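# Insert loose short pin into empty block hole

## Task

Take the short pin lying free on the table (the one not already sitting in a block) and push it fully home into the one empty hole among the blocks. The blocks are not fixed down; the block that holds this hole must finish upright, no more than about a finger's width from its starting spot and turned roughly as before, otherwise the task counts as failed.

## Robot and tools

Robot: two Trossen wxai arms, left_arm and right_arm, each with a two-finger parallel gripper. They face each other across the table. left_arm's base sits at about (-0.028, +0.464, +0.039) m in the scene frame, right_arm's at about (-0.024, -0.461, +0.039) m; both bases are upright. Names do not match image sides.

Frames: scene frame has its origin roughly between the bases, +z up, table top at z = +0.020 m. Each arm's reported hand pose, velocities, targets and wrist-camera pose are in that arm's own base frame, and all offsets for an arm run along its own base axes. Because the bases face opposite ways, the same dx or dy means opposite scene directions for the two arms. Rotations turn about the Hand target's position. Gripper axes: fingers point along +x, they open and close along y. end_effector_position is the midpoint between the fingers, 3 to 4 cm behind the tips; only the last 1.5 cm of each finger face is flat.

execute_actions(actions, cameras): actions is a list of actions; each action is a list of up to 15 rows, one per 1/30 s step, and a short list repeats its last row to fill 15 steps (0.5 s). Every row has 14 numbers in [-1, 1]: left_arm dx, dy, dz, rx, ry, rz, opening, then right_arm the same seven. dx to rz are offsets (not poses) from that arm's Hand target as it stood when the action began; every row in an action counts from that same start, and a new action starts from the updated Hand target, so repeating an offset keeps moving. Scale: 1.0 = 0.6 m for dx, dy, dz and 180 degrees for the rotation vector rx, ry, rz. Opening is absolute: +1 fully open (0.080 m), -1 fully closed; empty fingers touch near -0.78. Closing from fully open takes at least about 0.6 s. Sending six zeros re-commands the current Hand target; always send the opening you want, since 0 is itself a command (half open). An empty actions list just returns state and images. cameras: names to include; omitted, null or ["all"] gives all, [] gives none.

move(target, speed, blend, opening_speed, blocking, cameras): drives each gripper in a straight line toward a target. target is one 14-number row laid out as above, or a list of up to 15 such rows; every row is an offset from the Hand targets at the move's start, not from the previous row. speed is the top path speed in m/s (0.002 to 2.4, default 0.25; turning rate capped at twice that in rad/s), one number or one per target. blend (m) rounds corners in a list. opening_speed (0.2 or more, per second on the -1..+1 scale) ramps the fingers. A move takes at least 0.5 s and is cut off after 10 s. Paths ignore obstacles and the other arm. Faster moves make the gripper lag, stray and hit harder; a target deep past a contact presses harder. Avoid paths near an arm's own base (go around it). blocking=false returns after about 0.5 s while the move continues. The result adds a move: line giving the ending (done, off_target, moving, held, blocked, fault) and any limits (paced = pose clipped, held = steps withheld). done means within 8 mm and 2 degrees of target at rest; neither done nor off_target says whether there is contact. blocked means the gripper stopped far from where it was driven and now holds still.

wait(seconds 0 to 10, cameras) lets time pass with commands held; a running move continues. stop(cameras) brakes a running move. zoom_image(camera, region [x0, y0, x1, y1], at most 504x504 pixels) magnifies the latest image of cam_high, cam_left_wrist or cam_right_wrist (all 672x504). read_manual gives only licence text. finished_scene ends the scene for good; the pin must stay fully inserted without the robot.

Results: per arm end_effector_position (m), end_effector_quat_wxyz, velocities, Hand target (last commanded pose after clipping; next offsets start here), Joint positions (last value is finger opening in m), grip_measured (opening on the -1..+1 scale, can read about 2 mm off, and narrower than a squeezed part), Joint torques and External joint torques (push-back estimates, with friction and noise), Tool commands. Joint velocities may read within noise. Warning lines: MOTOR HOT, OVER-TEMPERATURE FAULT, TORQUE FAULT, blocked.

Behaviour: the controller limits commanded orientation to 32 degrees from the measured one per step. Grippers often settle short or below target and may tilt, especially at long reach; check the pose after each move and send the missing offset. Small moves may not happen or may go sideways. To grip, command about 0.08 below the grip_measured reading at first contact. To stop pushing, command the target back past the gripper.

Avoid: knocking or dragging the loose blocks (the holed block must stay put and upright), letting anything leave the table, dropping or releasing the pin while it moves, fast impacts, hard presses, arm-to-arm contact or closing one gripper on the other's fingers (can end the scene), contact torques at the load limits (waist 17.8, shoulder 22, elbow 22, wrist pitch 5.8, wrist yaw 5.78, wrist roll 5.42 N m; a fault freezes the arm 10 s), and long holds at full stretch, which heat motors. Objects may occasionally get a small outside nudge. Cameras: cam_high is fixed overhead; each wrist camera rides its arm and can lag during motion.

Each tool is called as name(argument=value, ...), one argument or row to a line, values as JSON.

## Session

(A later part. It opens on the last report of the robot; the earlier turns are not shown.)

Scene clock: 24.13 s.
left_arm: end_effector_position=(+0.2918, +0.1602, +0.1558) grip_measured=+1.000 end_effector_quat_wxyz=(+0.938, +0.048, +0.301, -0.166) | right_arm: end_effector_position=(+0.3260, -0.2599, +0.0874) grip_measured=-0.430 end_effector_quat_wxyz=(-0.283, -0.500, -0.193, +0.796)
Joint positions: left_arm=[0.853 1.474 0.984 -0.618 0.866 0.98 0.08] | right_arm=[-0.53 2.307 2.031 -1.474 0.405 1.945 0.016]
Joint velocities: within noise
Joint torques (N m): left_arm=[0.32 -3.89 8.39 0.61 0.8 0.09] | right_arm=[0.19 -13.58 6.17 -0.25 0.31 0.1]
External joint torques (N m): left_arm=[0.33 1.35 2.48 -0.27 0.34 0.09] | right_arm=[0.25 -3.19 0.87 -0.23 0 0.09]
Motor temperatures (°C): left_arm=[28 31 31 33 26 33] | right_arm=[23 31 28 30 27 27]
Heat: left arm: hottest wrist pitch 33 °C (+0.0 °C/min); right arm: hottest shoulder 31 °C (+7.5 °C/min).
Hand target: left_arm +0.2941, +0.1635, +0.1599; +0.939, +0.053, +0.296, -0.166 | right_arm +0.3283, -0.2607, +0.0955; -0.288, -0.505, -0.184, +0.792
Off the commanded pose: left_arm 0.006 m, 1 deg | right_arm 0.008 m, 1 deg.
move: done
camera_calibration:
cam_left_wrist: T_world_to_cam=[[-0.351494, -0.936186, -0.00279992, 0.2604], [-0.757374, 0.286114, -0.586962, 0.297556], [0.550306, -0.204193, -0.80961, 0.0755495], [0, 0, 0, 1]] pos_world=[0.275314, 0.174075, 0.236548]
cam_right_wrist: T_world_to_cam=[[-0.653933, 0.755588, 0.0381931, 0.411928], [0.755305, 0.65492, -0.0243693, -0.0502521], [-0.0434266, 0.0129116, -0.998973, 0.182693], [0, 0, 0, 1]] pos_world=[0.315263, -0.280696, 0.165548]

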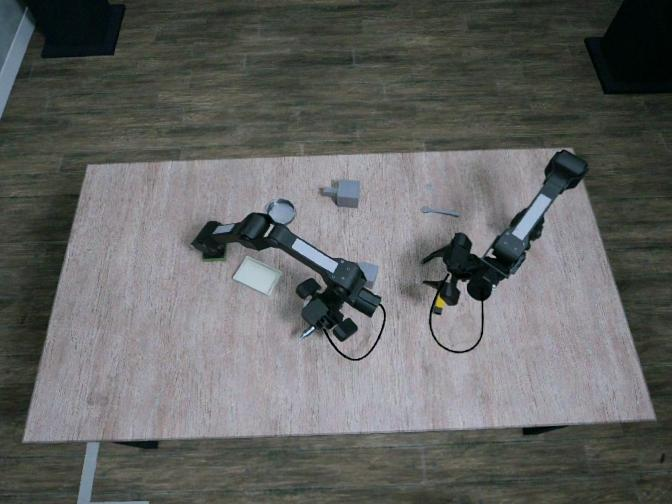

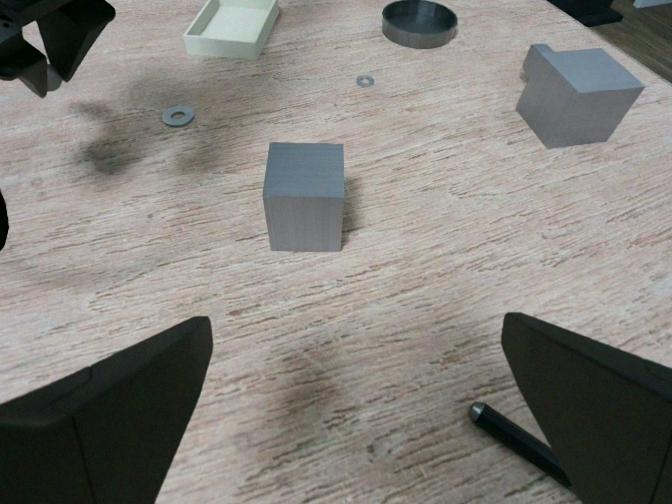

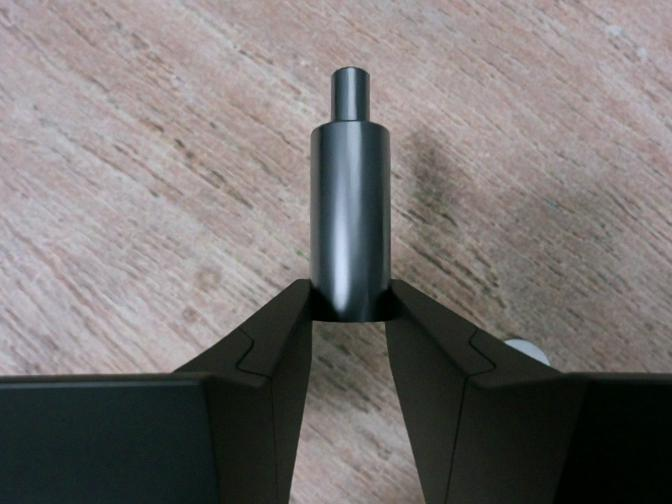

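move(
  target=[0,0,0,0,0,0,1,-0.001,0.342,0.035,0.004,0,0.662,-0.56],
  speed=0.5,
)

Scene clock: 27.00 s.
left_arm: end_effector_position=(+0.2918, +0.1602, +0.1558) grip_measured=+1.000 end_effector_quat_wxyz=(+0.938, +0.048, +0.301, -0.166) | right_arm: end_effector_position=(+0.3278, -0.0565, +0.1123) grip_measured=-0.430 end_effector_quat_wxyz=(+0.821, +0.098, +0.540, -0.155)
Joint positions: left_arm=[0.853 1.474 0.984 -0.618 0.866 0.98 0.08] | right_arm=[-0.125 1.502 1.047 -0.719 0.102 0.222 0.016]
Joint velocities: within noise
Joint torques (N m): left_arm=[0.32 -3.89 8.38 0.61 0.8 0.09] | right_arm=[0.04 -8.65 5.31 1.45 -0.07 -0.02]
External joint torques (N m): left_arm=[0.3 1.3 2.47 -0.29 0.35 0.09] | right_arm=[0.05 -3.01 -0.9 0.47 -0.14 -0.02]
Motor temperatures (°C): left_arm=[28 32 32 33 26 33] | right_arm=[23 32 28 30 27 27]
Heat: left arm: hottest wrist pitch 33 °C (+0.0 °C/min); right arm: hottest shoulder 32 °C (+8.9 °C/min).
Hand target: left_arm +0.2941, +0.1635, +0.1599; +0.939, +0.053, +0.296, -0.166 | right_arm +0.3277, -0.0555, +0.1165; +0.826, +0.098, +0.533, -0.152
Off the commanded pose: left_arm 0.006 m, 1 deg | right_arm 0.004 m, 1 deg.
move: done
camera_calibration:
cam_left_wrist: T_world_to_cam=[[-0.351494, -0.936186, -0.00279992, 0.2604], [-0.757374, 0.286114, -0.586962, 0.297556], [0.550306, -0.204193, -0.80961, 0.0755495], [0, 0, 0, 1]] pos_world=[0.275314, 0.174075, 0.236548]
cam_right_wrist: T_world_to_cam=[[-0.344422, -0.938585, 0.0207715, 0.0632574], [-0.938715, 0.344624, 0.00696262, 0.349915], [-0.0136934, -0.0171004, -0.99976, 0.193659], [0, 0, 0, 1]] pos_world=[0.352909, -0.0579049, 0.189862]

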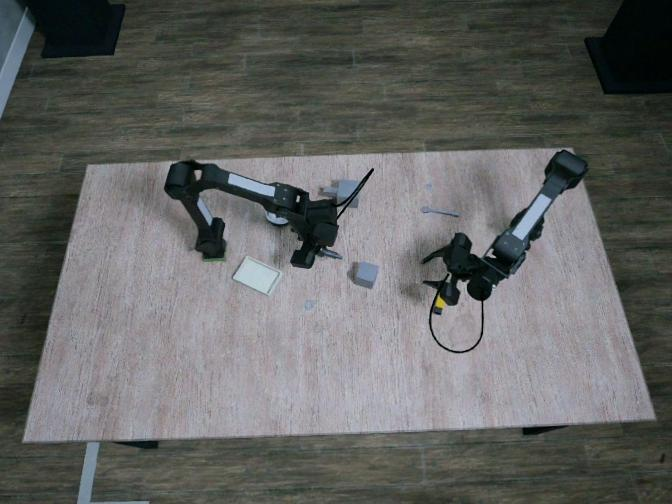

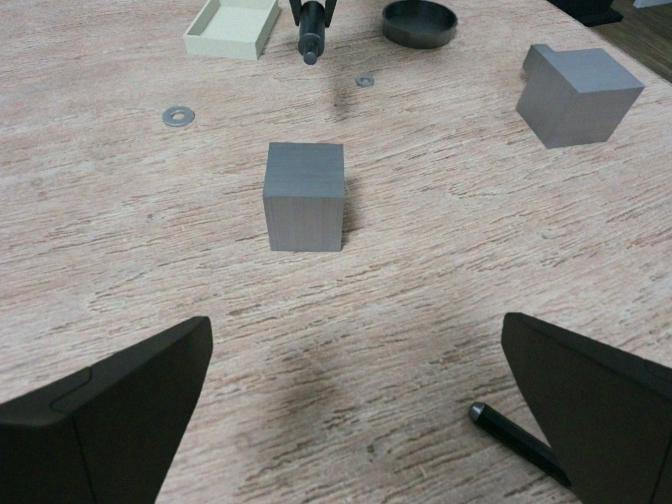

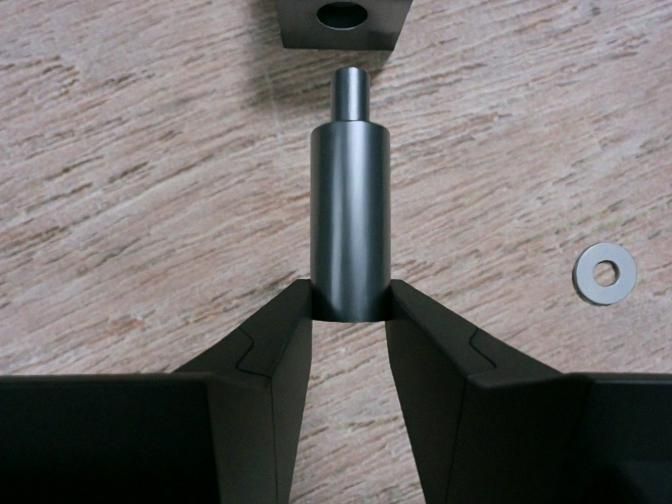

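move(
  target=[0.118,-0.261,-0.1665,0.0308,-0.1776,0.3251,1,0.047,-0.017,-0.114,0,0,0,-0.56],
  speed=0.3,
)

Scene clock: 31.30 s.
left_arm: end_effector_position=(+0.3634, +0.0083, +0.0604) grip_measured=+1.000 end_effector_quat_wxyz=(+0.939, -0.013, +0.034, +0.342) | right_arm: end_effector_position=(+0.3563, -0.0654, +0.0509) grip_measured=-0.430 end_effector_quat_wxyz=(+0.828, +0.097, +0.531, -0.153)
Joint positions: left_arm=[-0.341 2.112 0.462 1.507 -1.034 -0.123 0.08] | right_arm=[-0.143 1.682 0.963 -0.431 0.093 0.201 0.016]
Joint velocities: within noise
Joint torques (N m): left_arm=[-0.4 -4.5 3.37 1.26 -0.32 0.11] | right_arm=[-0.15 -6.75 4.97 1.5 -0.08 -0.03]
External joint torques (N m): left_arm=[-0.39 1.53 1.14 -0.08 -0.24 0.11] | right_arm=[-0.13 -0.18 -0.76 0.52 -0.14 -0.03]
Motor temperatures (°C): left_arm=[28 32 32 34 26 33] | right_arm=[23 32 28 30 27 27]
Heat: left arm: hottest wrist pitch 34 °C (+1.9 °C/min); right arm: hottest shoulder 32 °C (+7.7 °C/min).
Hand target: left_arm +0.3650, +0.0070, +0.0600; +0.939, -0.012, +0.032, +0.342 | right_arm +0.3559, -0.0656, +0.0481; +0.826, +0.098, +0.533, -0.152
Off the commanded pose: left_arm 0.002 m, 0 deg | right_arm 0.003 m, 0 deg.
move: done
camera_calibration:
cam_left_wrist: T_world_to_cam=[[0.640121, -0.768127, -0.0150292, -0.217954], [-0.305978, -0.236946, -0.922082, 0.199692], [0.704715, 0.594842, -0.386703, -0.160384], [0, 0, 0, 1]] pos_world=[0.313643, -0.0246971, 0.118836]
cam_right_wrist: T_world_to_cam=[[-0.341086, -0.939894, 0.0161299, 0.064929], [-0.939996, 0.340872, -0.0146266, 0.381491], [0.00824922, -0.020151, -0.999763, 0.124465], [0, 0, 0, 1]] pos_world=[0.37972, -0.0665052, 0.128969]

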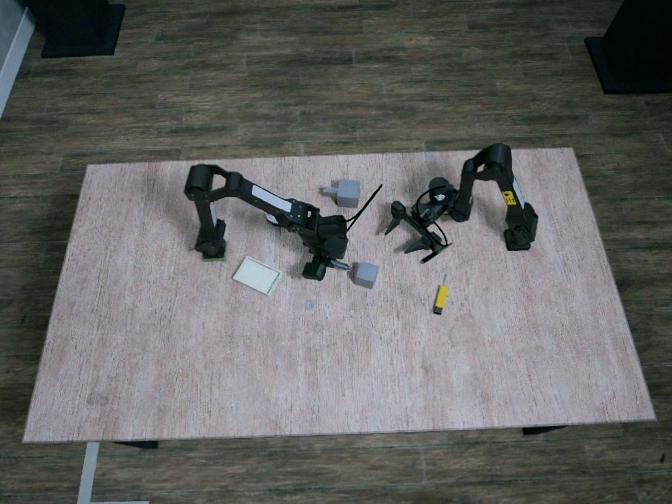

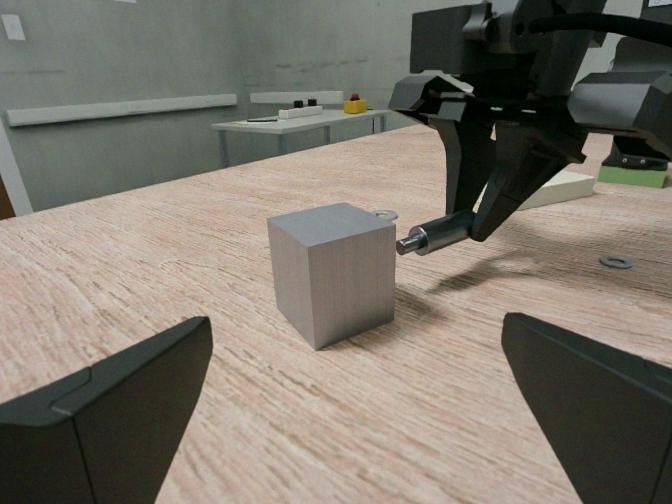

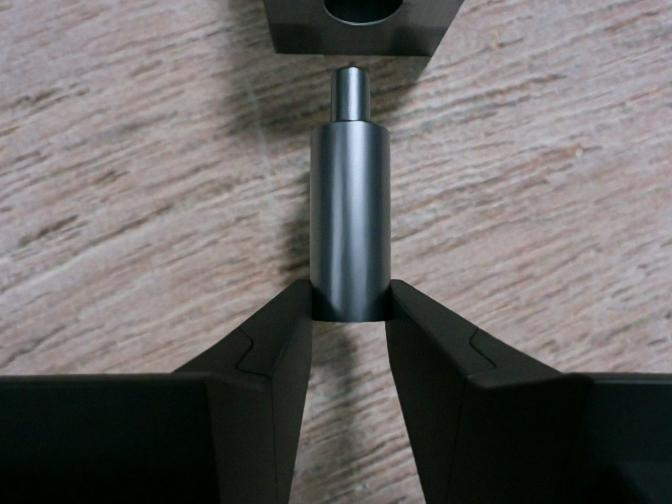

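zoom_image(
  camera="cam_left_wrist",
  region=[250, 160, 500, 360],
)

zoom_image(
  camera="cam_right_wrist",
  region=[250, 0, 480, 150],
)

Scaled by 2.016 from the camera's 672x504 image, which has a finer 960x720 frame.

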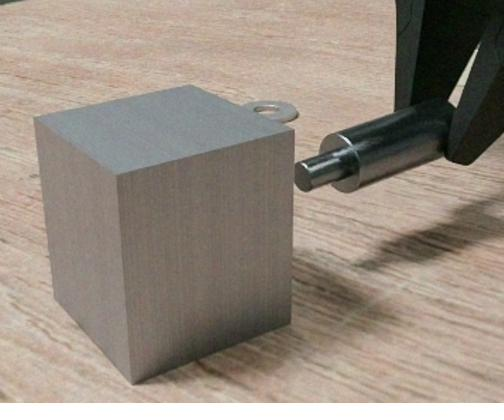

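Scaled by 2.191 from the camera's 672x504 image, which has a finer 960x720 frame.

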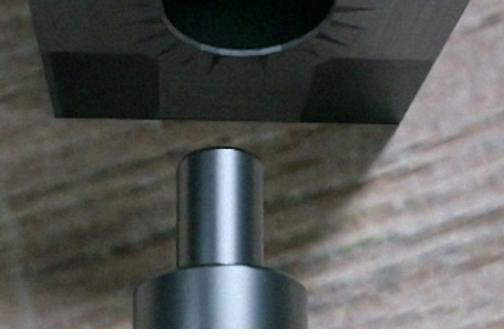

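move(
  target=[0,0,0,0,0,0,1,-0.0013,-0.0037,-0.0058,0,0,-0.0067,-0.56],
  speed=0.05,
  cameras=["cam_left_wrist","cam_right_wrist"],
)

zoom_image(
  camera="cam_left_wrist",
  region=[330, 190, 490, 290],
)

zoom_image(
  camera="cam_right_wrist",
  region=[250, 0, 480, 150],
)

Scene clock: 33.27 s.
left_arm: end_effector_position=(+0.3634, +0.0083, +0.0603) grip_measured=+1.000 end_effector_quat_wxyz=(+0.939, -0.013, +0.034, +0.342) | right_arm: end_effector_position=(+0.3559, -0.0666, +0.0476) grip_measured=-0.430 end_effector_quat_wxyz=(+0.827, +0.103, +0.531, -0.157)
Joint positions: left_arm=[-0.341 2.112 0.462 1.508 -1.034 -0.123 0.08] | right_arm=[-0.146 1.688 0.955 -0.418 0.093 0.212 0.016]
Joint velocities: within noise
Joint torques (N m): left_arm=[-0.36 -4.46 3.38 1.25 -0.31 0.1] | right_arm=[-0.15 -6.75 4.89 1.5 0.14 0.14]
External joint torques (N m): left_arm=[-0.36 1.56 1.16 -0.09 -0.23 0.1] | right_arm=[-0.17 -0.19 -0.82 0.51 0.07 0.14]
Motor temperatures (°C): left_arm=[28 32 31 34 26 33] | right_arm=[23 32 29 31 27 27]
Heat: left arm: hottest wrist pitch 34 °C (+1.8 °C/min); right arm: hottest shoulder 32 °C (+7.2 °C/min).
Hand target: left_arm +0.3649, +0.0070, +0.0600; +0.939, -0.012, +0.033, +0.342 | right_arm +0.3551, -0.0678, +0.0446; +0.825, +0.104, +0.532, -0.160
Off the commanded pose: left_arm 0.002 m, 0 deg | right_arm 0.003 m, 0 deg.
move: done
camera_calibration:
cam_left_wrist: T_world_to_cam=[[0.640173, -0.768083, -0.0150701, -0.217964], [-0.305903, -0.236868, -0.922126, 0.199676], [0.7047, 0.59493, -0.386595, -0.16039], [0, 0, 0, 1]] pos_world=[0.313643, -0.0246969, 0.118836]
cam_right_wrist: T_world_to_cam=[[-0.354023, -0.935166, 0.0114814, 0.0688412], [-0.935193, 0.353862, -0.013956, 0.380617], [0.00898831, -0.0156781, -0.999837, 0.121171], [0, 0, 0, 1]] pos_world=[0.379233, -0.0684082, 0.125673]
Images, in order (width x height): cam_left_wrist 672x504, cam_right_wrist 672x504.

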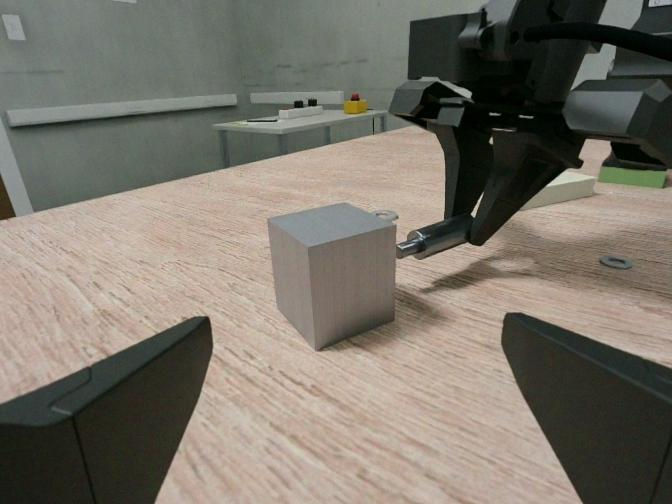

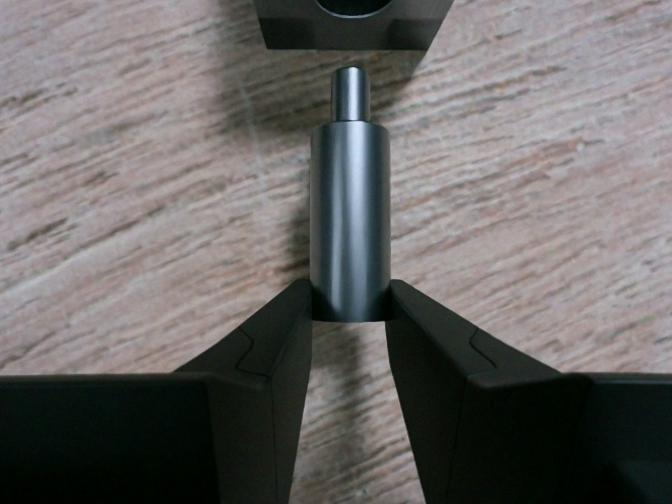

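Scaled by 3.150 from the camera's 672x504 image, which has a finer 960x720 frame.

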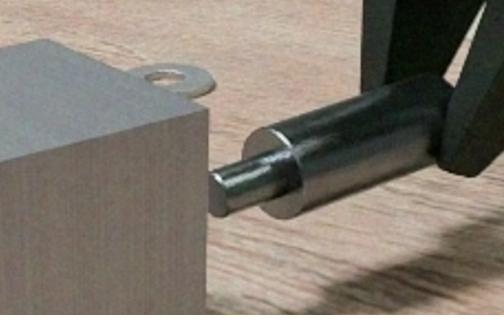

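Scaled by 2.191 from the camera's 672x504 image, which has a finer 960x720 frame.

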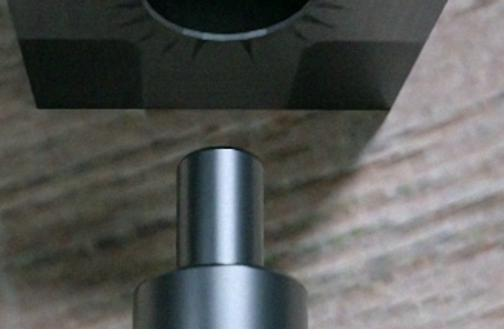

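zoom_image(
  camera="cam_left_wrist",
  region=[385, 195, 485, 275],
)

zoom_image(
  camera="cam_left_wrist",
  region=[255, 190, 405, 360],
)

Scaled by 5.040 from the camera's 672x504 image, which has a finer 960x720 frame.

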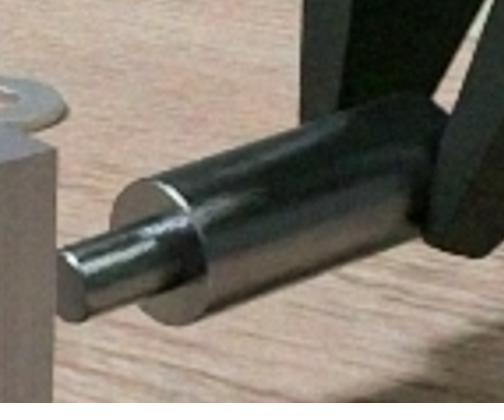

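Scaled by 2.965 from the camera's 672x504 image, which has a finer 960x720 frame.

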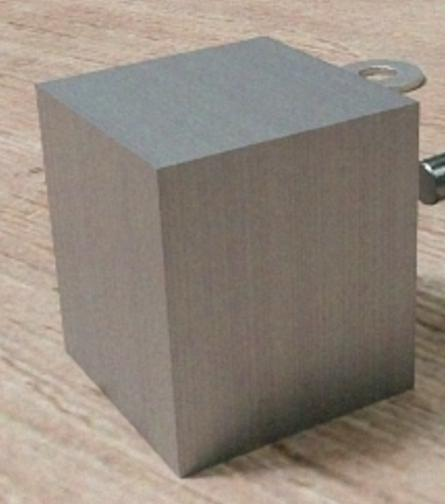

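zoom_image(
  camera="cam_right_wrist",
  region=[300, 55, 400, 135],
)

zoom_image(
  camera="cam_right_wrist",
  region=[300, 250, 400, 330],
)

Scaled by 5.040 from the camera's 672x504 image, which has a finer 960x720 frame.

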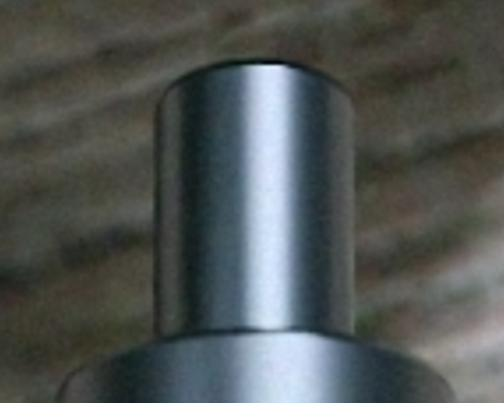

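Scaled by 5.040 from the camera's 672x504 image, which has a finer 960x720 frame.

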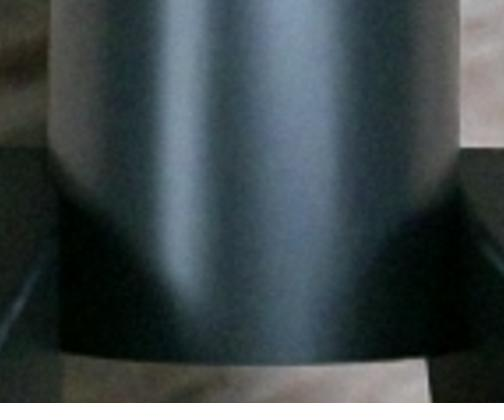

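zoom_image(
  camera="cam_right_wrist",
  region=[300, 115, 400, 195],
)

zoom_image(
  camera="cam_right_wrist",
  region=[300, 190, 400, 270],
)

Scaled by 5.040 from the camera's 672x504 image, which has a finer 960x720 frame.

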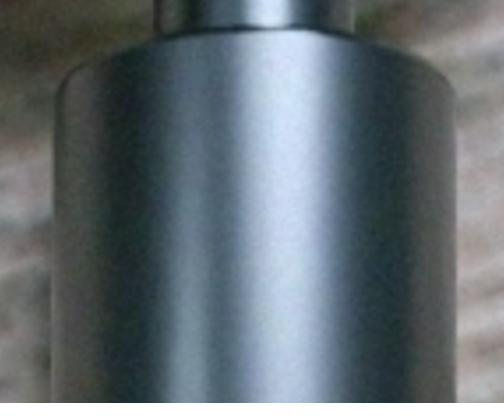

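Scaled by 5.040 from the camera's 672x504 image, which has a finer 960x720 frame.

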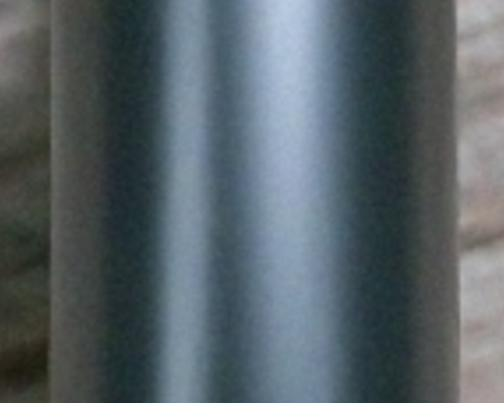

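move(
  target=[0,0,0,0,0,0,1,-0.001,-0.0027,-0.0063,-0.0054,-0.0146,0,-0.56],
  speed=0.05,
  cameras=["cam_left_wrist","cam_right_wrist"],
)

zoom_image(
  camera="cam_left_wrist",
  region=[385, 195, 485, 275],
)

zoom_image(
  camera="cam_right_wrist",
  region=[250, 0, 480, 150],
)

Scene clock: 36.03 s.
left_arm: end_effector_position=(+0.3634, +0.0083, +0.0603) grip_measured=+1.000 end_effector_quat_wxyz=(+0.939, -0.013, +0.034, +0.342) | right_arm: end_effector_position=(+0.3543, -0.0679, +0.0376) grip_measured=-0.430 end_effector_quat_wxyz=(+0.834, +0.101, +0.518, -0.160)
Joint positions: left_arm=[-0.341 2.112 0.462 1.508 -1.034 -0.123 0.08] | right_arm=[-0.147 1.689 0.897 -0.329 0.1 0.212 0.016]
Joint velocities: within noise
Joint torques (N m): left_arm=[-0.35 -4.46 3.36 1.25 -0.31 0.09] | right_arm=[-0.18 -8.85 4.8 1.58 0.18 -0.03]
External joint torques (N m): left_arm=[-0.34 1.64 1.08 -0.12 -0.24 0.09] | right_arm=[-0.18 -2.36 -0.82 0.54 0.12 -0.03]
Motor temperatures (°C): left_arm=[28 31 31 34 26 33] | right_arm=[23 32 29 31 27 27]
Heat: left arm: hottest wrist pitch 34 °C (+1.7 °C/min); right arm: hottest shoulder 32 °C (+6.7 °C/min).
Hand target: left_arm +0.3649, +0.0070, +0.0600; +0.939, -0.012, +0.033, +0.342 | right_arm +0.3545, -0.0694, +0.0408; +0.837, +0.101, +0.512, -0.163
Off the commanded pose: left_arm 0.002 m, 0 deg | right_arm 0.004 m, 1 deg.
move: done
camera_calibration:
cam_left_wrist: T_world_to_cam=[[0.640173, -0.768083, -0.0150701, -0.217964], [-0.305903, -0.236868, -0.922126, 0.199676], [0.7047, 0.59493, -0.386595, -0.16039], [0, 0, 0, 1]] pos_world=[0.313643, -0.0246969, 0.118836]
cam_right_wrist: T_world_to_cam=[[-0.357969, -0.933662, 0.0115825, 0.0686731], [-0.932973, 0.357149, -0.0447867, 0.380016], [0.0376789, -0.0268384, -0.998929, 0.100159], [0, 0, 0, 1]] pos_world=[0.375354, -0.0689169, 0.116276]
Images, in order (width x height): cam_left_wrist 672x504, cam_right_wrist 672x504.

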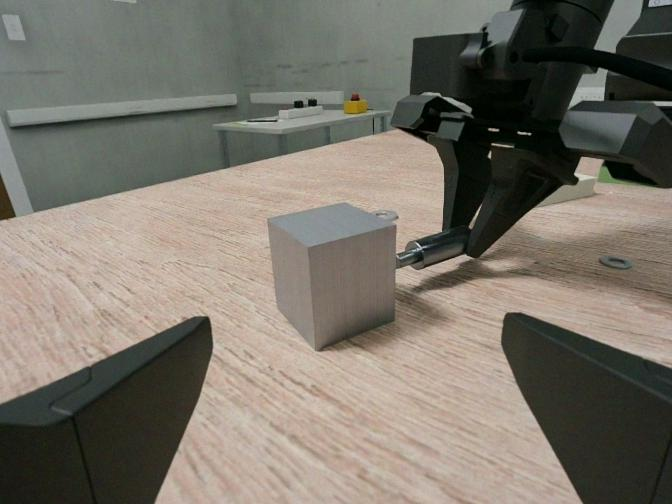

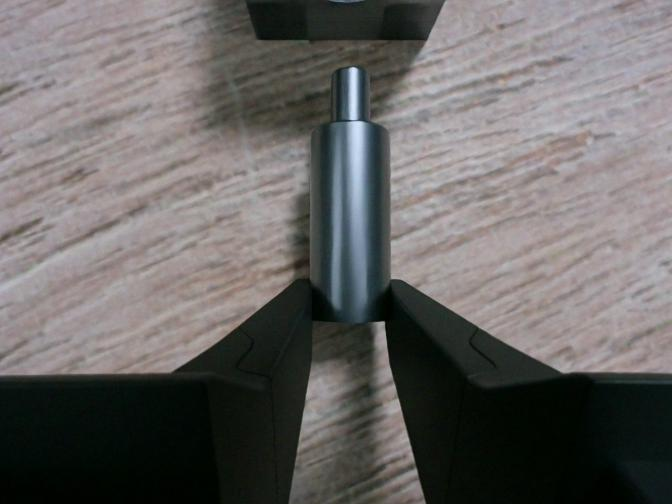

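Scaled by 5.040 from the camera's 672x504 image, which has a finer 960x720 frame.

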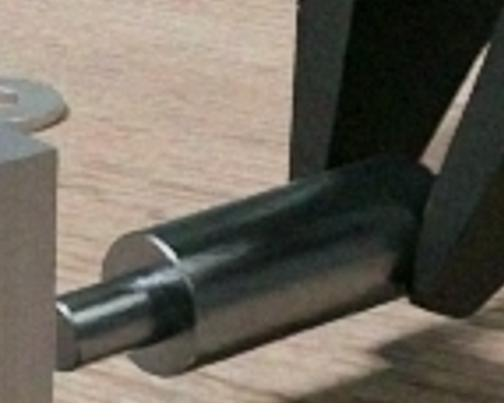

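Scaled by 2.191 from the camera's 672x504 image, which has a finer 960x720 frame.

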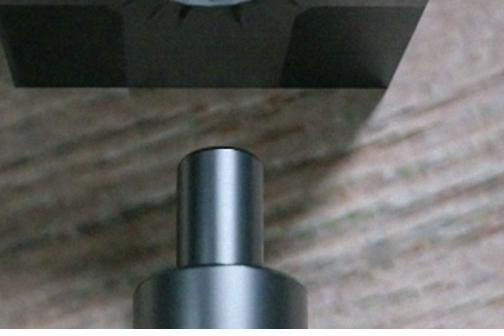

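move(
  target=[
    [0,0,0,0,0,0,1,0,0,0.0078,0,0,0,-0.56],
    [0,0,0,0,0,0,1,0.0374,-0.0143,0.0078,0,0,0,-0.56],
  ],
  speed=0.05,
  cameras=["cam_left_wrist","cam_right_wrist"],
)

zoom_image(
  camera="cam_left_wrist",
  region=[385, 195, 485, 275],
)

zoom_image(
  camera="cam_right_wrist",
  region=[250, 0, 480, 150],
)

Scene clock: 38.70 s.
left_arm: end_effector_position=(+0.3634, +0.0083, +0.0603) grip_measured=+1.000 end_effector_quat_wxyz=(+0.939, -0.013, +0.034, +0.342) | right_arm: end_effector_position=(+0.3724, -0.0768, +0.0432) grip_measured=-0.430 end_effector_quat_wxyz=(+0.835, +0.099, +0.516, -0.163)
Joint positions: left_arm=[-0.341 2.112 0.462 1.508 -1.034 -0.123 0.08] | right_arm=[-0.164 1.743 0.985 -0.358 0.1 0.197 0.016]
Joint velocities: within noise
Joint torques (N m): left_arm=[-0.36 -4.49 3.36 1.25 -0.32 0.09] | right_arm=[-0.14 -7.12 6.81 1.27 -0.04 -0.03]
External joint torques (N m): left_arm=[-0.35 1.59 1.09 -0.11 -0.24 0.09] | right_arm=[-0.14 -0.15 1.09 0.22 -0.1 -0.03]
Motor temperatures (°C): left_arm=[28 31 31 35 26 33] | right_arm=[23 33 29 31 27 27]
Heat: left arm: hottest wrist pitch 35 °C (+3.1 °C/min); right arm: hottest shoulder 33 °C (+7.8 °C/min).
Hand target: left_arm +0.3649, +0.0070, +0.0600; +0.939, -0.012, +0.033, +0.342 | right_arm +0.3770, -0.0780, +0.0455; +0.838, +0.101, +0.512, -0.163
Off the commanded pose: left_arm 0.002 m, 0 deg | right_arm 0.005 m, 1 deg.
move: done
camera_calibration:
cam_left_wrist: T_world_to_cam=[[0.640173, -0.768083, -0.0150701, -0.217964], [-0.305903, -0.236868, -0.922126, 0.199676], [0.7047, 0.59493, -0.386595, -0.16039], [0, 0, 0, 1]] pos_world=[0.313643, -0.0246969, 0.118836]
cam_right_wrist: T_world_to_cam=[[-0.360878, -0.932454, 0.017232, 0.0677168], [-0.931757, 0.359695, -0.0494781, 0.400269], [0.0399378, -0.0339116, -0.998627, 0.103475], [0, 0, 0, 1]] pos_world=[0.393258, -0.0773226, 0.121971]
Images, in order (width x height): cam_left_wrist 672x504, cam_right_wrist 672x504.

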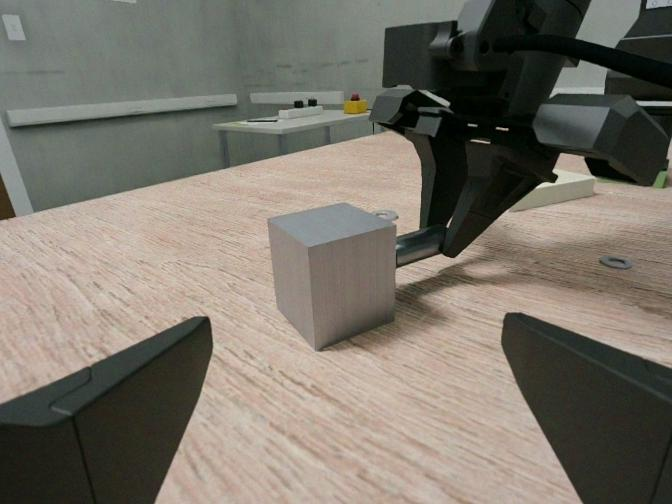

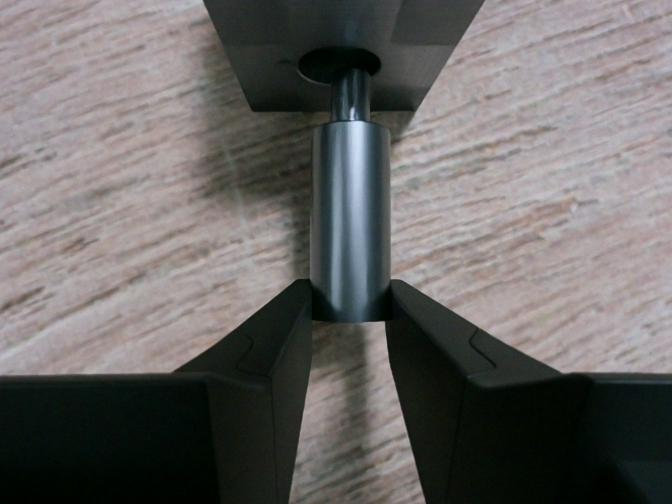

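Scaled by 5.040 from the camera's 672x504 image, which has a finer 960x720 frame.

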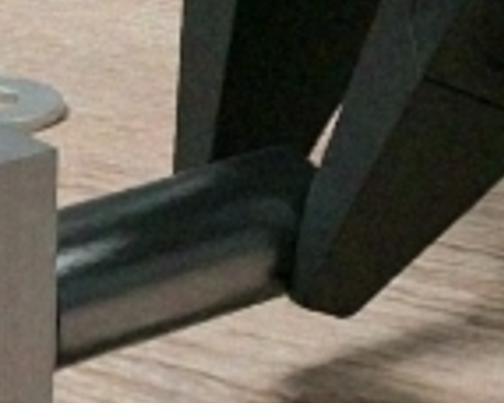

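Scaled by 2.191 from the camera's 672x504 image, which has a finer 960x720 frame.

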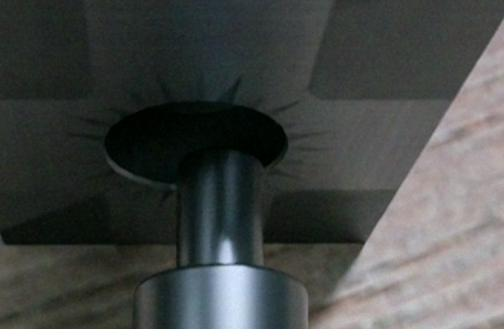

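move(
  target=[0,0,0,0,0,0,1,0.0,0.0043,-0.0012,-0.002,-0.0052,0,-0.56],
  speed=0.03,
  cameras=["cam_left_wrist","cam_right_wrist"],
)

zoom_image(
  camera="cam_left_wrist",
  region=[385, 195, 485, 275],
)

zoom_image(
  camera="cam_right_wrist",
  region=[250, 0, 480, 150],
)

Scene clock: 39.77 s.
left_arm: end_effector_position=(+0.3634, +0.0083, +0.0603) grip_measured=+1.000 end_effector_quat_wxyz=(+0.939, -0.013, +0.034, +0.342) | right_arm: end_effector_position=(+0.3770, -0.0757, +0.0452) grip_measured=-0.430 end_effector_quat_wxyz=(+0.841, +0.099, +0.506, -0.162)
Joint positions: left_arm=[-0.341 2.112 0.462 1.508 -1.034 -0.123 0.08] | right_arm=[-0.159 1.743 0.983 -0.333 0.101 0.199 0.016]
Joint velocities: within noise
Joint torques (N m): left_arm=[-0.36 -4.47 3.38 1.25 -0.31 0.1] | right_arm=[0.23 -8.15 4.88 1.62 0.17 0.14]
External joint torques (N m): left_arm=[-0.35 1.6 1.13 -0.1 -0.23 0.09] | right_arm=[0.25 -1.19 -0.75 0.58 0.1 0.14]
Motor temperatures (°C): left_arm=[28 31 31 35 26 33] | right_arm=[23 33 29 31 27 27]
Heat: left arm: hottest wrist pitch 35 °C (+3.0 °C/min); right arm: hottest shoulder 33 °C (+7.5 °C/min).
Hand target: left_arm +0.3649, +0.0070, +0.0600; +0.939, -0.012, +0.033, +0.342 | right_arm +0.3769, -0.0755, +0.0448; +0.842, +0.099, +0.504, -0.163
Off the commanded pose: left_arm 0.002 m, 0 deg | right_arm 0.001 m, 0 deg.
move: done
camera_calibration:
cam_left_wrist: T_world_to_cam=[[0.640173, -0.768083, -0.0150701, -0.217964], [-0.305903, -0.236868, -0.922126, 0.199676], [0.7047, 0.59493, -0.386595, -0.16039], [0, 0, 0, 1]] pos_world=[0.313643, -0.0246969, 0.118836]
cam_right_wrist: T_world_to_cam=[[-0.358669, -0.933391, 0.0117124, 0.0697352], [-0.931315, 0.356963, -0.0723194, 0.404963], [0.0633214, -0.0368467, -0.997313, 0.0961676], [0, 0, 0, 1]] pos_world=[0.39607, -0.0759233, 0.124379]
Images, in order (width x height): cam_left_wrist 672x504, cam_right_wrist 672x504.

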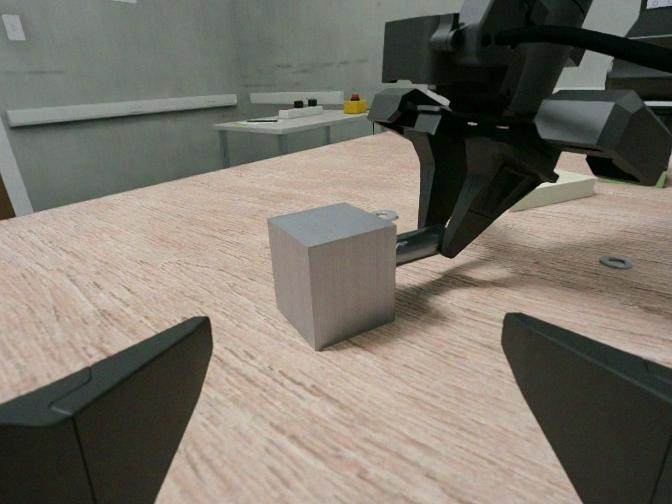

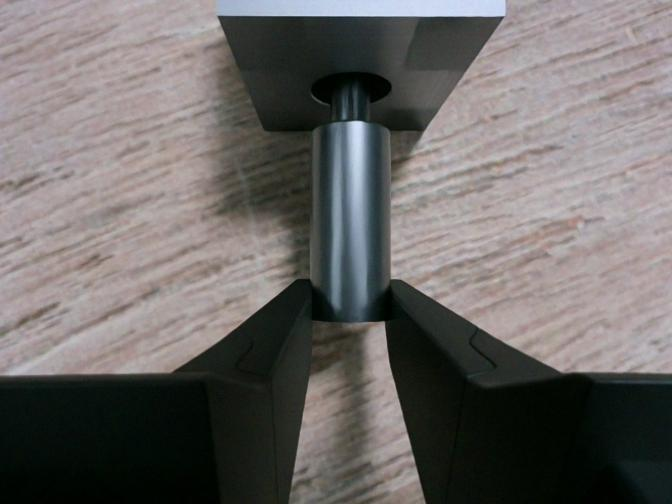

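Scaled by 5.040 from the camera's 672x504 image, which has a finer 960x720 frame.

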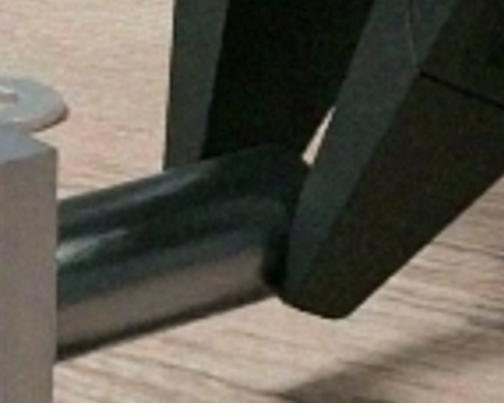

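Scaled by 2.191 from the camera's 672x504 image, which has a finer 960x720 frame.

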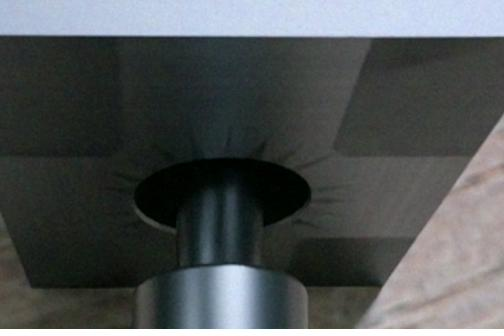

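zoom_image(
  camera="cam_right_wrist",
  region=[300, 60, 400, 140],
)

Scaled by 5.040 from the camera's 672x504 image, which has a finer 960x720 frame.

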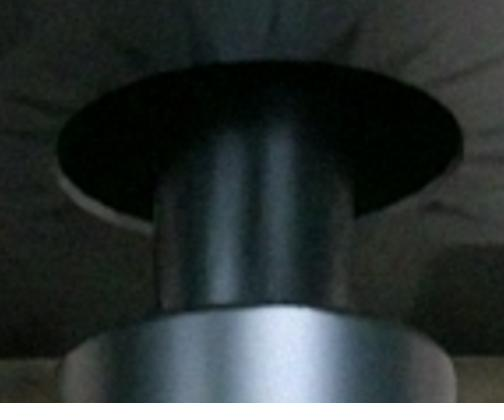

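move(
  target=[
    [0,0,0,0,0,0,1,0,0,-0.0035,0,0,0,-0.56],
    [0,0,0,0,0,0,1,0.0125,-0.0048,-0.0035,0,0,0,-0.56],
  ],
  speed=0.03,
  cameras=["cam_left_wrist","cam_right_wrist"],
)

zoom_image(
  camera="cam_left_wrist",
  region=[385, 195, 485, 275],
)

zoom_image(
  camera="cam_right_wrist",
  region=[300, 60, 400, 140],
)

Scene clock: 42.17 s.
left_arm: end_effector_position=(+0.3634, +0.0083, +0.0603) grip_measured=+1.000 end_effector_quat_wxyz=(+0.939, -0.013, +0.034, +0.342) | right_arm: end_effector_position=(+0.3800, -0.0764, +0.0404) grip_measured=-0.430 end_effector_quat_wxyz=(+0.840, +0.099, +0.508, -0.162)
Joint positions: left_arm=[-0.341 2.112 0.462 1.508 -1.034 -0.123 0.08] | right_arm=[-0.159 1.767 0.993 -0.325 0.101 0.199 0.016]
Joint velocities: within noise
Joint torques (N m): left_arm=[-0.36 -4.48 3.37 1.25 -0.32 0.08] | right_arm=[-0.15 -7.32 6.75 1.33 0.1 -0.03]
External joint torques (N m): left_arm=[-0.34 1.56 1.15 -0.1 -0.24 0.08] | right_arm=[-0.15 -0.07 0.96 0.23 0.04 -0.03]
Motor temperatures (°C): left_arm=[28 31 31 35 26 33] | right_arm=[23 33 29 31 27 27]
Heat: left arm: hottest wrist pitch 35 °C (+2.8 °C/min); right arm: hottest shoulder 33 °C (+7.1 °C/min).
Hand target: left_arm +0.3649, +0.0070, +0.0600; +0.939, -0.012, +0.033, +0.342 | right_arm +0.3844, -0.0783, +0.0426; +0.842, +0.099, +0.505, -0.163
Off the commanded pose: left_arm 0.002 m, 0 deg | right_arm 0.005 m, 1 deg.
move: done
camera_calibration:
cam_left_wrist: T_world_to_cam=[[0.640173, -0.768083, -0.0150701, -0.217964], [-0.305903, -0.236868, -0.922126, 0.199676], [0.7047, 0.59493, -0.386595, -0.16039], [0, 0, 0, 1]] pos_world=[0.313643, -0.0246969, 0.118836]
cam_right_wrist: T_world_to_cam=[[-0.358993, -0.933251, 0.0128996, 0.0702976], [-0.931579, 0.357432, -0.0663588, 0.407586], [0.0573187, -0.0358394, -0.997712, 0.0936513], [0, 0, 0, 1]] pos_world=[0.399567, -0.0767228, 0.119577]
Images, in order (width x height): cam_left_wrist 672x504, cam_right_wrist 672x504.

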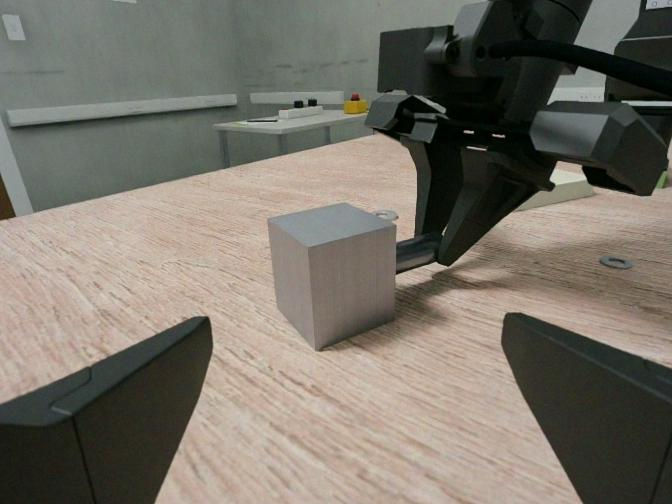

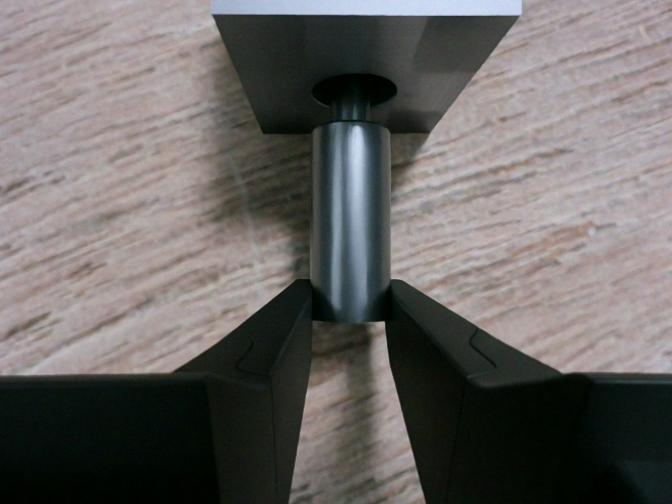

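Scaled by 5.040 from the camera's 672x504 image, which has a finer 960x720 frame.

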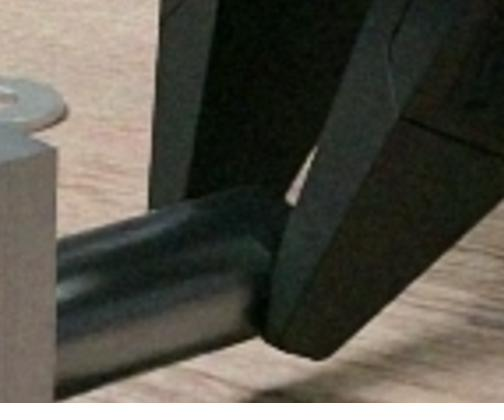

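Scaled by 5.040 from the camera's 672x504 image, which has a finer 960x720 frame.

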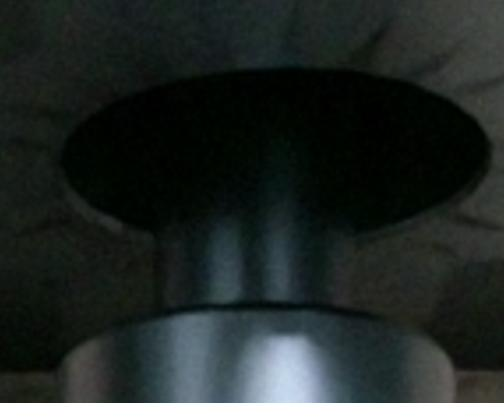

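move(
  target=[0,0,0,0,0,0,1,-0.003,-0.0003,0.0037,0,0,0,-0.56],
  speed=0.03,
  cameras=["cam_left_wrist","cam_right_wrist"],
)

zoom_image(
  camera="cam_left_wrist",
  region=[385, 195, 485, 275],
)

zoom_image(
  camera="cam_right_wrist",
  region=[300, 60, 400, 140],
)

Scene clock: 43.07 s.
left_arm: end_effector_position=(+0.3634, +0.0083, +0.0603) grip_measured=+1.000 end_effector_quat_wxyz=(+0.939, -0.013, +0.034, +0.342) | right_arm: end_effector_position=(+0.3785, -0.0767, +0.0397) grip_measured=-0.430 end_effector_quat_wxyz=(+0.838, +0.099, +0.512, -0.162)
Joint positions: left_arm=[-0.341 2.112 0.462 1.508 -1.034 -0.123 0.08] | right_arm=[-0.161 1.767 0.993 -0.333 0.101 0.198 0.016]
Joint velocities: within noise
Joint torques (N m): left_arm=[-0.36 -4.47 3.37 1.24 -0.3 0.09] | right_arm=[-0.16 -8.63 6.46 1.31 0.09 -0.03]
External joint torques (N m): left_arm=[-0.39 1.59 1.13 -0.1 -0.22 0.09] | right_arm=[-0.21 -1.45 0.72 0.22 0.03 -0.03]
Motor temperatures (°C): left_arm=[28 31 30 35 26 33] | right_arm=[23 33 29 31 27 27]
Heat: left arm: hottest wrist pitch 35 °C (+2.8 °C/min); right arm: hottest shoulder 33 °C (+7.0 °C/min).
Hand target: left_arm +0.3649, +0.0070, +0.0600; +0.939, -0.012, +0.033, +0.342 | right_arm +0.3826, -0.0785, +0.0449; +0.842, +0.099, +0.505, -0.163
Off the commanded pose: left_arm 0.002 m, 0 deg | right_arm 0.007 m, 1 deg.
move: done
camera_calibration:
cam_left_wrist: T_world_to_cam=[[0.640173, -0.768083, -0.0150701, -0.217964], [-0.305903, -0.236868, -0.922126, 0.199676], [0.7047, 0.59493, -0.386595, -0.16039], [0, 0, 0, 1]] pos_world=[0.313643, -0.0246969, 0.118836]
cam_right_wrist: T_world_to_cam=[[-0.359311, -0.933098, 0.0149838, 0.0695028], [-0.931898, 0.357903, -0.058923, 0.406108], [0.0496181, -0.0351351, -0.99815, 0.0959641], [0, 0, 0, 1]] pos_world=[0.398663, -0.0771226, 0.118674]
Images, in order (width x height): cam_left_wrist 672x504, cam_right_wrist 672x504.

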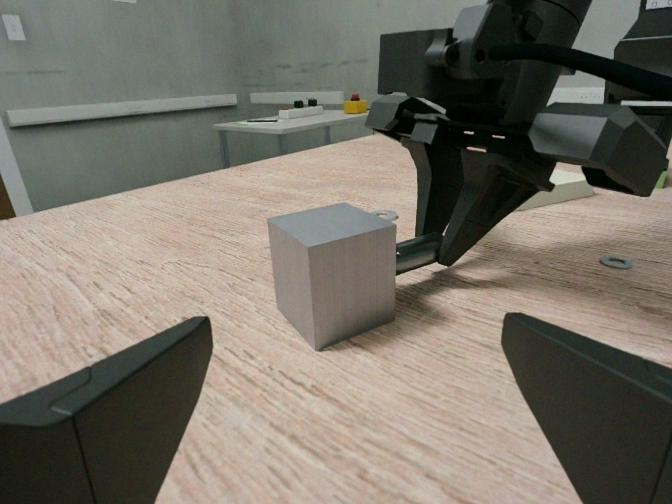

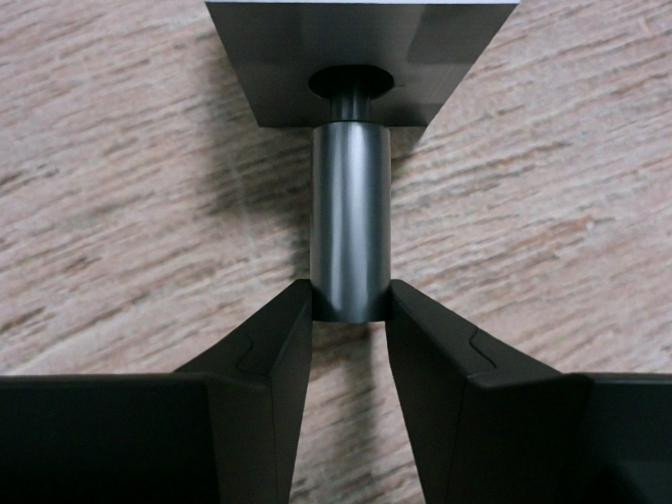

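Scaled by 5.040 from the camera's 672x504 image, which has a finer 960x720 frame.

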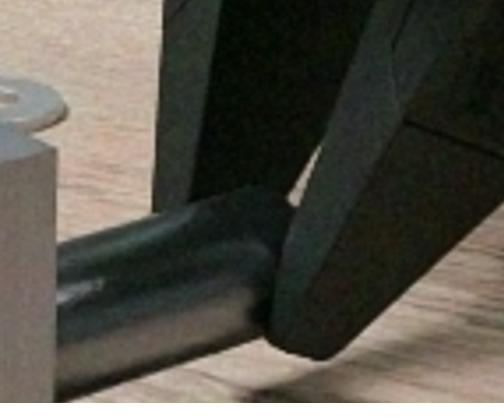

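Scaled by 5.040 from the camera's 672x504 image, which has a finer 960x720 frame.

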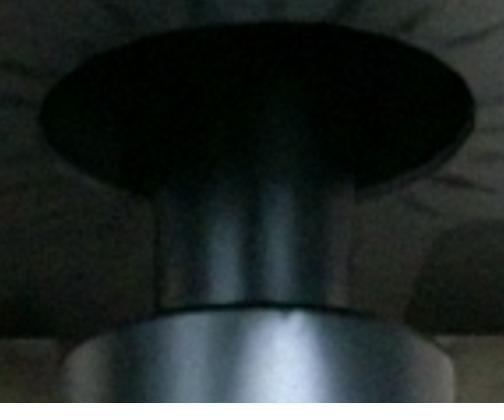

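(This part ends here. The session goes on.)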